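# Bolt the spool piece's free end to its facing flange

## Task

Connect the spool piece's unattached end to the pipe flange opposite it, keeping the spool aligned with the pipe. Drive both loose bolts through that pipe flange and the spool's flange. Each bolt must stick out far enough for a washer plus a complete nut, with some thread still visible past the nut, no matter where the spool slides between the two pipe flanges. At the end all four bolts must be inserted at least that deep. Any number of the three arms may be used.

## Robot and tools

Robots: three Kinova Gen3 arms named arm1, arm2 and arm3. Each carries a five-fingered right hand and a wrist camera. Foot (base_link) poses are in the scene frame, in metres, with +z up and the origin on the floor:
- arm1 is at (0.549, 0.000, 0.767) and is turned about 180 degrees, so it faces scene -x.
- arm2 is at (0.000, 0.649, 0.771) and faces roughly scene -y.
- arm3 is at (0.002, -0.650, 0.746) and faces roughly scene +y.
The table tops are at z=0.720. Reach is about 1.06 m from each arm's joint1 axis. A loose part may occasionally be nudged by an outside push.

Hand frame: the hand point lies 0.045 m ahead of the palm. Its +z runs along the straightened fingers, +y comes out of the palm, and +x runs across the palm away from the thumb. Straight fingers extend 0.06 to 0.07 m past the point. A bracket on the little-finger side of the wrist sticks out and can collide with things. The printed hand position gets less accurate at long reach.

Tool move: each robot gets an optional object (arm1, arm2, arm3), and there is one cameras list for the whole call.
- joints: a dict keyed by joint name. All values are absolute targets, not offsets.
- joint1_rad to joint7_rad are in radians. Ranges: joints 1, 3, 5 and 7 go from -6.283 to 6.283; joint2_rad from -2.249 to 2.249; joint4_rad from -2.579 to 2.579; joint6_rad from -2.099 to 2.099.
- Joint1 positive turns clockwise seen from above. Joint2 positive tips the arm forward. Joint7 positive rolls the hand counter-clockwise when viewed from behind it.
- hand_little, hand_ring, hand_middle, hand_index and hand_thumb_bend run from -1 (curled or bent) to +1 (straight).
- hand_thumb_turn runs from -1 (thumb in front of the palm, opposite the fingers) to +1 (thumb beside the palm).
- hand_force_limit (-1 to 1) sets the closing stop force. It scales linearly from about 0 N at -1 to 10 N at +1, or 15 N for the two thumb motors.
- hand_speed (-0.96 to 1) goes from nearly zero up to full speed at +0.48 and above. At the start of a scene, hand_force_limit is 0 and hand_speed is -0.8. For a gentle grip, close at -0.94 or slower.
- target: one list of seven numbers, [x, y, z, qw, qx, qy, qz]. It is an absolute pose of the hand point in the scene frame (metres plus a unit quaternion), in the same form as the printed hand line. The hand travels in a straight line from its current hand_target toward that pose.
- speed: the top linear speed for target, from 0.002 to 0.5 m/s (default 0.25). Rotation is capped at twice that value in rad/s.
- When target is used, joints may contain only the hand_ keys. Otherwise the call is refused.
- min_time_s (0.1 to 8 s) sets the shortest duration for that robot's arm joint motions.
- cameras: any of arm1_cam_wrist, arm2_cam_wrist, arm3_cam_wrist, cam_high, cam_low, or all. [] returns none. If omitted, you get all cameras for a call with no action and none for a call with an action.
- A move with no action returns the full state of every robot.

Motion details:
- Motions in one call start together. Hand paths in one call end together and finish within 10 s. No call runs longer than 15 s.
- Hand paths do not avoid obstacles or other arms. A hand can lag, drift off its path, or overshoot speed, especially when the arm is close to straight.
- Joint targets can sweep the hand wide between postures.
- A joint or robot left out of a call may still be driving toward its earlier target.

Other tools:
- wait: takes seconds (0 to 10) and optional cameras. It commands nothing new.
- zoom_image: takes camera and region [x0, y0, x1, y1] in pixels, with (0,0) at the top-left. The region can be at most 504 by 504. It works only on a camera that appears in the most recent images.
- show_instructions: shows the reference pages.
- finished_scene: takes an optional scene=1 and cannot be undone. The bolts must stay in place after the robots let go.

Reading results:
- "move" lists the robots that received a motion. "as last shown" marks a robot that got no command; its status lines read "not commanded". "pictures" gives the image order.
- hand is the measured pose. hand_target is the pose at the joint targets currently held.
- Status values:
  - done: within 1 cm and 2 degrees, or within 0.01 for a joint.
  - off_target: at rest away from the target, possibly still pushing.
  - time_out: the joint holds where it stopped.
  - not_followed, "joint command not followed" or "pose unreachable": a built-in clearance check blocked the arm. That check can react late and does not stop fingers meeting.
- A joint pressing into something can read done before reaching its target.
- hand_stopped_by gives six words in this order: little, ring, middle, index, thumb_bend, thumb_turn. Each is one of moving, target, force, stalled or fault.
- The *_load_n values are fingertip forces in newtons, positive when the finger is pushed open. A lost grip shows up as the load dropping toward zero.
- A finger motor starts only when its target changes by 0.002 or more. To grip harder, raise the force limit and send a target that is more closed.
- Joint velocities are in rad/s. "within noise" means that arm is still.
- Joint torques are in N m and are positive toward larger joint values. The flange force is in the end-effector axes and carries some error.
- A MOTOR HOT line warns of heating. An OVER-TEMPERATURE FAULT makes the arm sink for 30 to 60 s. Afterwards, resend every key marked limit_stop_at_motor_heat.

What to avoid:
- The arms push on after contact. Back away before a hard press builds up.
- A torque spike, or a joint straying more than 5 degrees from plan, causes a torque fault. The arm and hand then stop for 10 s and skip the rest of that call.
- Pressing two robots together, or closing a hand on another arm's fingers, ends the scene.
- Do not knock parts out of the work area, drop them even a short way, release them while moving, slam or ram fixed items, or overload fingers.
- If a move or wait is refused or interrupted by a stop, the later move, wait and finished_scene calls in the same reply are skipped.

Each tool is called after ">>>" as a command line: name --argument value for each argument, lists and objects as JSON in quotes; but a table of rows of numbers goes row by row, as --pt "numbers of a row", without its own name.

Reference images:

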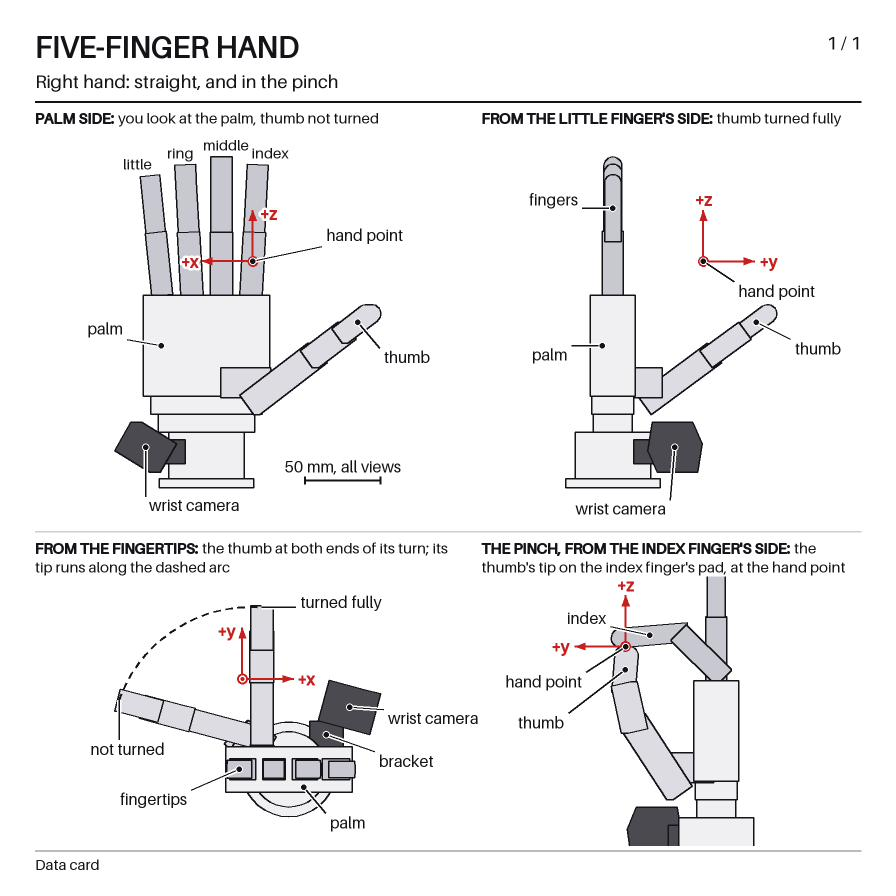

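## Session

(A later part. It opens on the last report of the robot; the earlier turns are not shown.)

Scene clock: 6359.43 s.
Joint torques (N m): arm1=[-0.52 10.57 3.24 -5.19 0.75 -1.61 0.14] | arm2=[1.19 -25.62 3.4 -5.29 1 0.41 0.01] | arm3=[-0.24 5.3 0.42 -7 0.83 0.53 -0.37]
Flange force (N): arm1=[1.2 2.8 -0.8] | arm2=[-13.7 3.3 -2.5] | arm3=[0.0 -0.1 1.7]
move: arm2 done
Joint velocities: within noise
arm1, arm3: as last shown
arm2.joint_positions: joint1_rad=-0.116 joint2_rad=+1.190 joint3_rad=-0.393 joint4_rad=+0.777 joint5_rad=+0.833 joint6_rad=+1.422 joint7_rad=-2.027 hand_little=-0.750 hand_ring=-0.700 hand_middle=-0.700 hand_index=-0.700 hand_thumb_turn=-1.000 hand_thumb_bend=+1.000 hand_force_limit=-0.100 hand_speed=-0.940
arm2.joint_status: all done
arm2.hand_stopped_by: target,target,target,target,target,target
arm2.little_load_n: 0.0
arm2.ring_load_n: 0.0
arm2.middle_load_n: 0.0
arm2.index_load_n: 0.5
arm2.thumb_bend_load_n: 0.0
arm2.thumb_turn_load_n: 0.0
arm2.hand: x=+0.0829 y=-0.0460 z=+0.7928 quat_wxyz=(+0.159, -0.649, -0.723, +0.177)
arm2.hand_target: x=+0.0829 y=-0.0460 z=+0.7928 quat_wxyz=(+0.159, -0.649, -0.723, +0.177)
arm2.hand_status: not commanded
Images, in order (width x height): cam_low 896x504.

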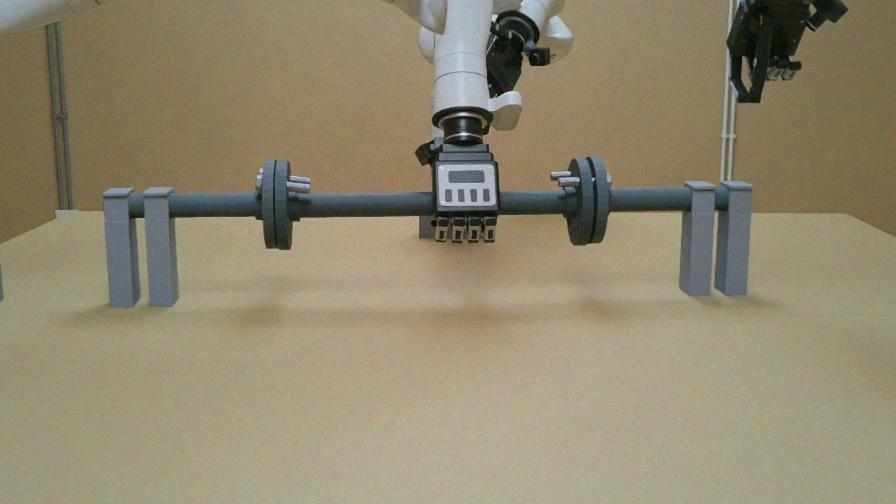

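>>> move --arm2 '{"joints":{"hand_little":1.0,"hand_ring":1.0,"hand_middle":1.0,"hand_index":1.0,"hand_speed":-0.6}}' --cameras '["cam_low"]'

>>> move --arm2 '{"target":[0.0852,-0.0458,0.7972,0.1588,-0.6486,-0.7230,0.1769],"speed":0.01}' --cameras '["cam_low","cam_high"]'

>>> zoom_image --camera "cam_low" --region '[400, 120, 530, 260]'

Scene clock: 6371.60 s.
Joint torques (N m): arm1=[-0.55 10.68 3.28 -5.26 0.77 -1.54 0.12] | arm2=[1.15 -25.61 3.37 -5.31 1.04 0.4 0.01] | arm3=[-0.19 5.34 0.41 -6.98 0.84 0.55 -0.38]
Flange force (N): arm1=[1.5 2.8 -0.2] | arm2=[-13.5 3.2 -2.5] | arm3=[-0.2 0.0 1.7]
move: arm2 done
Joint velocities: within noise
arm1.joint_positions: joint1_rad=+0.423 joint2_rad=-1.565 joint3_rad=-0.821 joint4_rad=+2.575 joint5_rad=-0.517 joint6_rad=+1.131 joint7_rad=-2.295 hand_little=+1.000 hand_ring=+1.000 hand_middle=+1.000 hand_index=+1.000 hand_thumb_turn=+1.000 hand_thumb_bend=+1.000 hand_force_limit=-0.600 hand_speed=-0.800
arm1.joint_status: not commanded
arm1.hand_stopped_by: target,target,target,target,target,target
arm1.little_load_n: 0.0
arm1.ring_load_n: 0.0
arm1.middle_load_n: 0.0
arm1.index_load_n: 0.0
arm1.thumb_bend_load_n: 0.0
arm1.thumb_turn_load_n: 0.0
arm1.hand: x=+0.3706 y=-0.0774 z=+1.0093 quat_wxyz=(-0.054, +0.840, -0.327, -0.430)
arm1.hand_target: x=+0.3706 y=-0.0774 z=+1.0093 quat_wxyz=(-0.054, +0.840, -0.327, -0.430)
arm1.hand_status: not commanded
arm2.joint_positions: joint1_rad=-0.116 joint2_rad=+1.190 joint3_rad=-0.393 joint4_rad=+0.777 joint5_rad=+0.833 joint6_rad=+1.422 joint7_rad=-2.027 hand_little=+1.000 hand_ring=+1.000 hand_middle=+1.000 hand_index=+1.000 hand_thumb_turn=-1.000 hand_thumb_bend=+1.000 hand_force_limit=-0.100 hand_speed=-0.600
arm2.joint_status: all done
arm2.hand_stopped_by: target,target,target,target,target,target
arm2.little_load_n: 0.0
arm2.ring_load_n: 0.0
arm2.middle_load_n: 0.0
arm2.index_load_n: 0.0
arm2.thumb_bend_load_n: 0.0
arm2.thumb_turn_load_n: 0.0
arm2.hand: x=+0.0829 y=-0.0460 z=+0.7928 quat_wxyz=(+0.159, -0.649, -0.723, +0.177)
arm2.hand_target: x=+0.0829 y=-0.0460 z=+0.7928 quat_wxyz=(+0.159, -0.649, -0.723, +0.177)
arm2.hand_status: not commanded
arm3: as last shown
Images, in order (width x height): cam_low 896x504.

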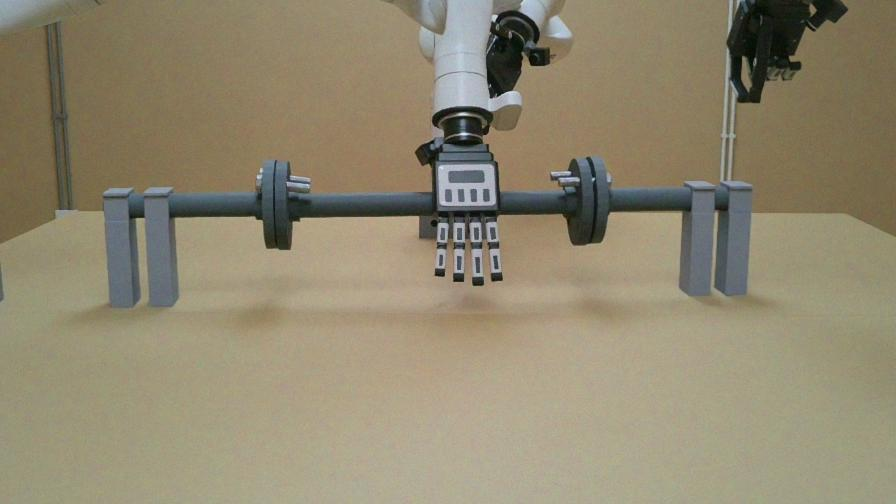

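Scene clock: 6372.60 s.
Joint torques (N m): arm1=[-0.61 10.51 3.22 -5.21 0.74 -1.6 0.12] | arm2=[0.9 -25.58 3.24 -5.26 0.94 0.37 0.03] | arm3=[-0.29 5.33 0.52 -7.03 0.85 0.53 -0.35]
Flange force (N): arm1=[0.8 3.0 -0.5] | arm2=[-13.8 2.9 -2.5] | arm3=[0.0 0.1 1.7]
move: arm2 done
Joint velocities: within noise
arm1: as last shown
arm2.joint_positions: joint1_rad=-0.120 joint2_rad=+1.186 joint3_rad=-0.394 joint4_rad=+0.772 joint5_rad=+0.831 joint6_rad=+1.431 joint7_rad=-2.025 hand_little=+1.000 hand_ring=+1.000 hand_middle=+1.000 hand_index=+1.000 hand_thumb_turn=-1.000 hand_thumb_bend=+1.000 hand_force_limit=-0.100 hand_speed=-0.600
arm2.joint_status: not commanded
arm2.hand_stopped_by: target,target,target,target,target,target
arm2.little_load_n: 0.0
arm2.ring_load_n: 0.0
arm2.middle_load_n: -0.5
arm2.index_load_n: 0.0
arm2.thumb_bend_load_n: 0.0
arm2.thumb_turn_load_n: 0.0
arm2.hand: x=+0.0852 y=-0.0458 z=+0.7972 quat_wxyz=(+0.159, -0.649, -0.723, +0.177)
arm2.hand_target: x=+0.0852 y=-0.0458 z=+0.7972 quat_wxyz=(+0.159, -0.649, -0.723, +0.177)
arm2.hand_status: done (0.000 m and 0.0 deg from the pose sent, 0.005 m and 0.0 deg at the start)
arm3.joint_positions: joint1_rad=+2.107 joint2_rad=-0.042 joint3_rad=-2.540 joint4_rad=+2.135 joint5_rad=+0.667 joint6_rad=+1.281 joint7_rad=-2.156 hand_little=-1.000 hand_ring=-1.000 hand_middle=-1.000 hand_index=-0.280 hand_thumb_turn=-0.800 hand_thumb_bend=+0.451 hand_force_limit=+0.200 hand_speed=-0.800
arm3.joint_status: not commanded
arm3.hand_stopped_by: target,target,target,target,target,target
arm3.little_load_n: 0.0
arm3.ring_load_n: 0.0
arm3.middle_load_n: 0.0
arm3.index_load_n: 0.0
arm3.thumb_bend_load_n: 1.0
arm3.thumb_turn_load_n: 0.5
arm3.hand: x=+0.0500 y=-0.3600 z=+0.9900 quat_wxyz=(-0.255, +0.699, -0.628, +0.228)
arm3.hand_target: x=+0.0500 y=-0.3600 z=+0.9900 quat_wxyz=(-0.255, +0.699, -0.628, +0.228)
arm3.hand_status: not commanded
pictures: cam_high, cam_low
Images, in order (width x height): cam_high 896x504, cam_low 896x504.

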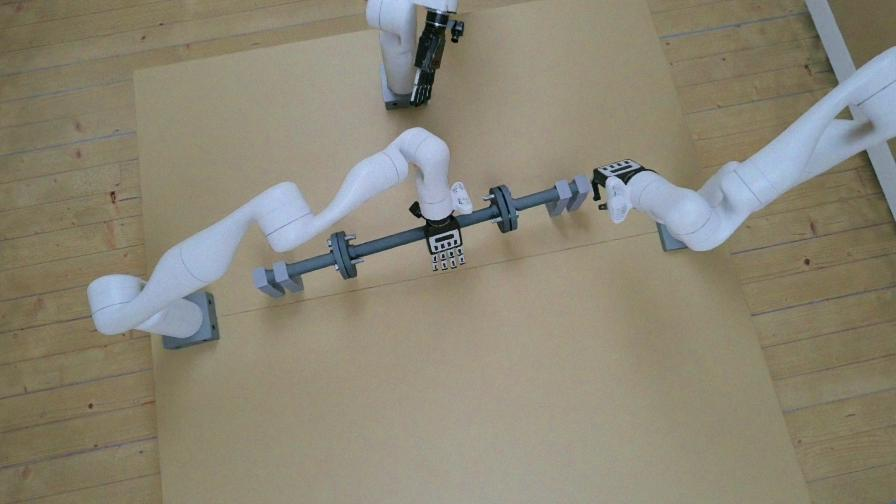

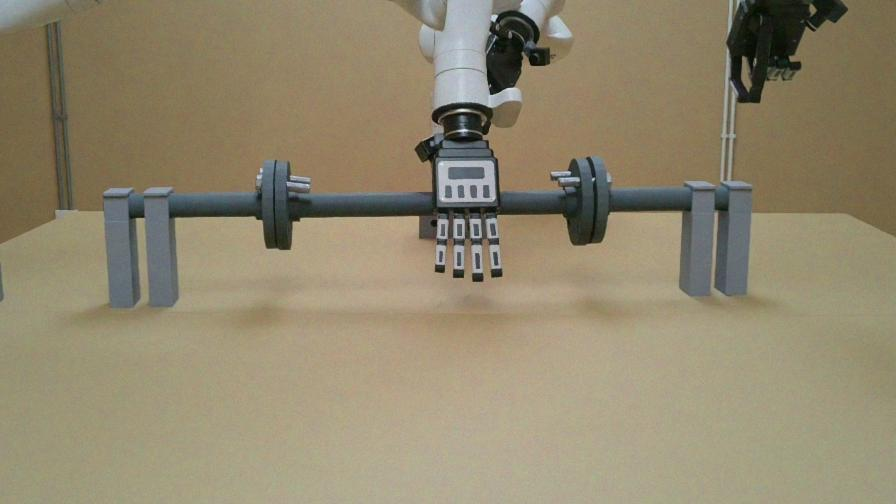

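Scaled by 3.600 from the camera's image (finer frame: 1280x720).

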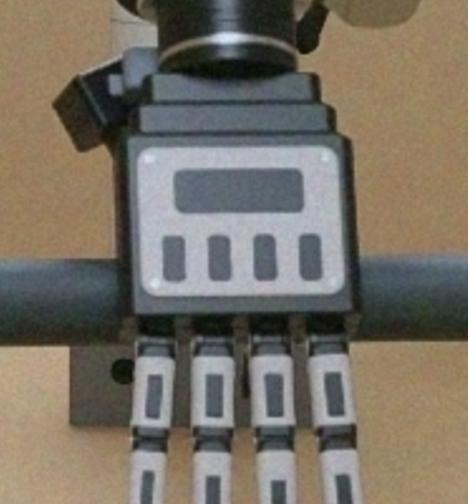

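>>> move --arm2 '{"target":[0.0954,-0.0448,0.8256,0.1588,-0.6486,-0.7230,0.1769],"speed":0.03}'

>>> move --arm2 '{"target":[0.1460,-0.0390,0.9230,0.1588,-0.6486,-0.7230,0.1769],"speed":0.06}' --cameras '["cam_low","cam_high"]'

>>> zoom_image --camera "cam_low" --region '[540, 145, 640, 250]'

>>> zoom_image --camera "cam_low" --region '[240, 145, 340, 250]'

Scene clock: 6387.67 s.
Joint torques (N m): arm1=[-0.5 10.62 3.32 -5.17 0.77 -1.6 0.13] | arm2=[0.9 -25.47 3.29 -5.35 0.95 0.35 0.02] | arm3=[-0.15 5.31 0.42 -7.1 0.84 0.53 -0.37]
Flange force (N): arm1=[1.6 2.9 -0.7] | arm2=[-14.1 2.8 -3.1] | arm3=[0.3 0.0 1.7]
move: arm2 done
Joint velocities: within noise
arm1, arm3: as last shown
arm2.joint_positions: joint1_rad=-0.137 joint2_rad=+1.159 joint3_rad=-0.399 joint4_rad=+0.738 joint5_rad=+0.820 joint6_rad=+1.487 joint7_rad=-2.004 hand_little=+1.000 hand_ring=+1.000 hand_middle=+1.000 hand_index=+1.000 hand_thumb_turn=-1.000 hand_thumb_bend=+1.000 hand_force_limit=-0.100 hand_speed=-0.600
arm2.joint_status: not commanded
arm2.hand_stopped_by: target,target,target,target,target,target
arm2.little_load_n: 0.0
arm2.ring_load_n: 0.0
arm2.middle_load_n: -0.5
arm2.index_load_n: 0.0
arm2.thumb_bend_load_n: 0.0
arm2.thumb_turn_load_n: 0.0
arm2.hand: x=+0.0954 y=-0.0448 z=+0.8257 quat_wxyz=(+0.159, -0.649, -0.723, +0.177)
arm2.hand_target: x=+0.0954 y=-0.0448 z=+0.8256 quat_wxyz=(+0.159, -0.649, -0.723, +0.177)
arm2.hand_status: done (0.000 m and 0.0 deg from the pose sent, 0.030 m and 0.0 deg at the start)
arm3.thumb_turn_load_n: 0.0
pictures: none

Scene clock: 6390.00 s.
Joint torques (N m): arm1=[-0.59 10.63 3.21 -5.1 0.74 -1.66 0.13] | arm2=[0.87 -25.56 3.87 -5.64 0.98 0.22 0.03] | arm3=[-0.28 5.36 0.45 -7.03 0.82 0.58 -0.38]
Flange force (N): arm1=[1.5 2.9 -1.3] | arm2=no reading | arm3=[-0.3 0.0 2.0]
move: arm2 done
Joint velocities: within noise
arm1, arm3: as last shown
arm1.thumb_bend_load_n: -0.5
arm2.joint_positions: joint1_rad=-0.248 joint2_rad=+1.124 joint3_rad=-0.397 joint4_rad=+0.481 joint5_rad=+0.799 joint6_rad=+1.740 joint7_rad=-1.901 hand_little=+1.000 hand_ring=+1.000 hand_middle=+1.000 hand_index=+1.000 hand_thumb_turn=-1.000 hand_thumb_bend=+1.000 hand_force_limit=-0.100 hand_speed=-0.600
arm2.joint_status: not commanded
arm2.hand_stopped_by: target,target,target,target,target,target
arm2.little_load_n: 0.0
arm2.ring_load_n: 0.0
arm2.middle_load_n: 0.0
arm2.index_load_n: 0.0
arm2.thumb_bend_load_n: 0.0
arm2.thumb_turn_load_n: 0.0
arm2.hand: x=+0.1460 y=-0.0390 z=+0.9230 quat_wxyz=(+0.159, -0.649, -0.723, +0.177)
arm2.hand_target: x=+0.1460 y=-0.0390 z=+0.9230 quat_wxyz=(+0.159, -0.649, -0.723, +0.177)
arm2.hand_status: done (0.000 m and 0.0 deg from the pose sent, 0.110 m and 0.0 deg at the start)
arm3.thumb_turn_load_n: 0.5
pictures: cam_high, cam_low
Images, in order (width x height): cam_high 896x504, cam_low 896x504.

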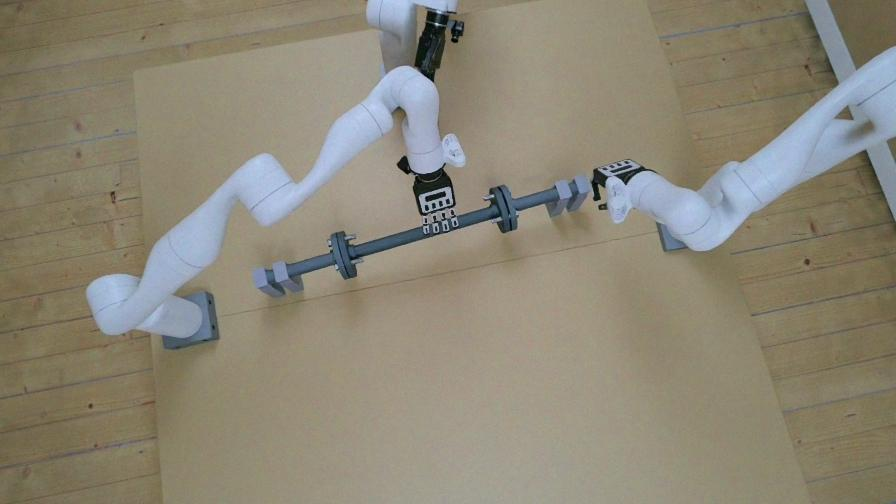

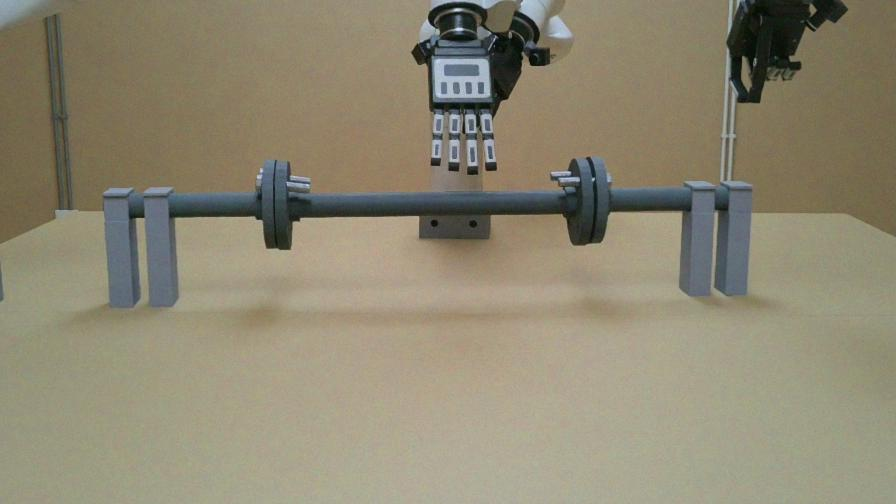

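Scaled by 4.800 from the camera's image (finer frame: 1280x720).

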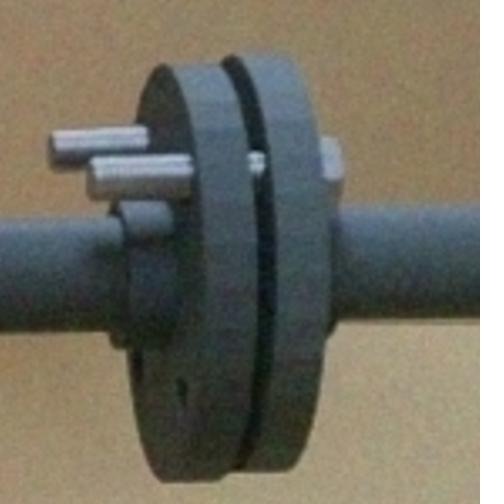

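Scaled by 4.800 from the camera's image (finer frame: 1280x720).

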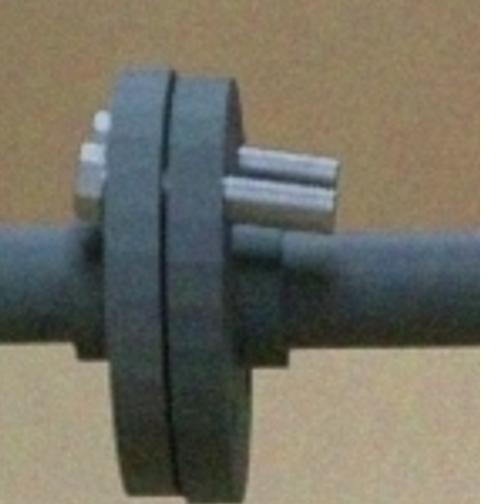

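>>> zoom_image --camera "cam_high" --region '[485, 175, 535, 235]'

>>> zoom_image --camera "cam_high" --region '[315, 220, 375, 285]'

Scaled by 8.400 from the camera's image (finer frame: 1280x720).

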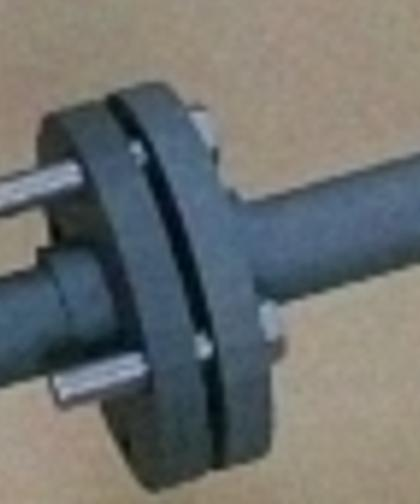

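Scaled by 7.754 from the camera's image (finer frame: 1280x720).

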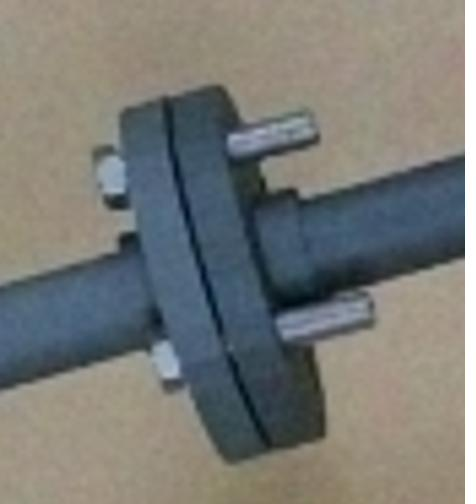

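>>> finished_scene

The scene is finished: the task was done.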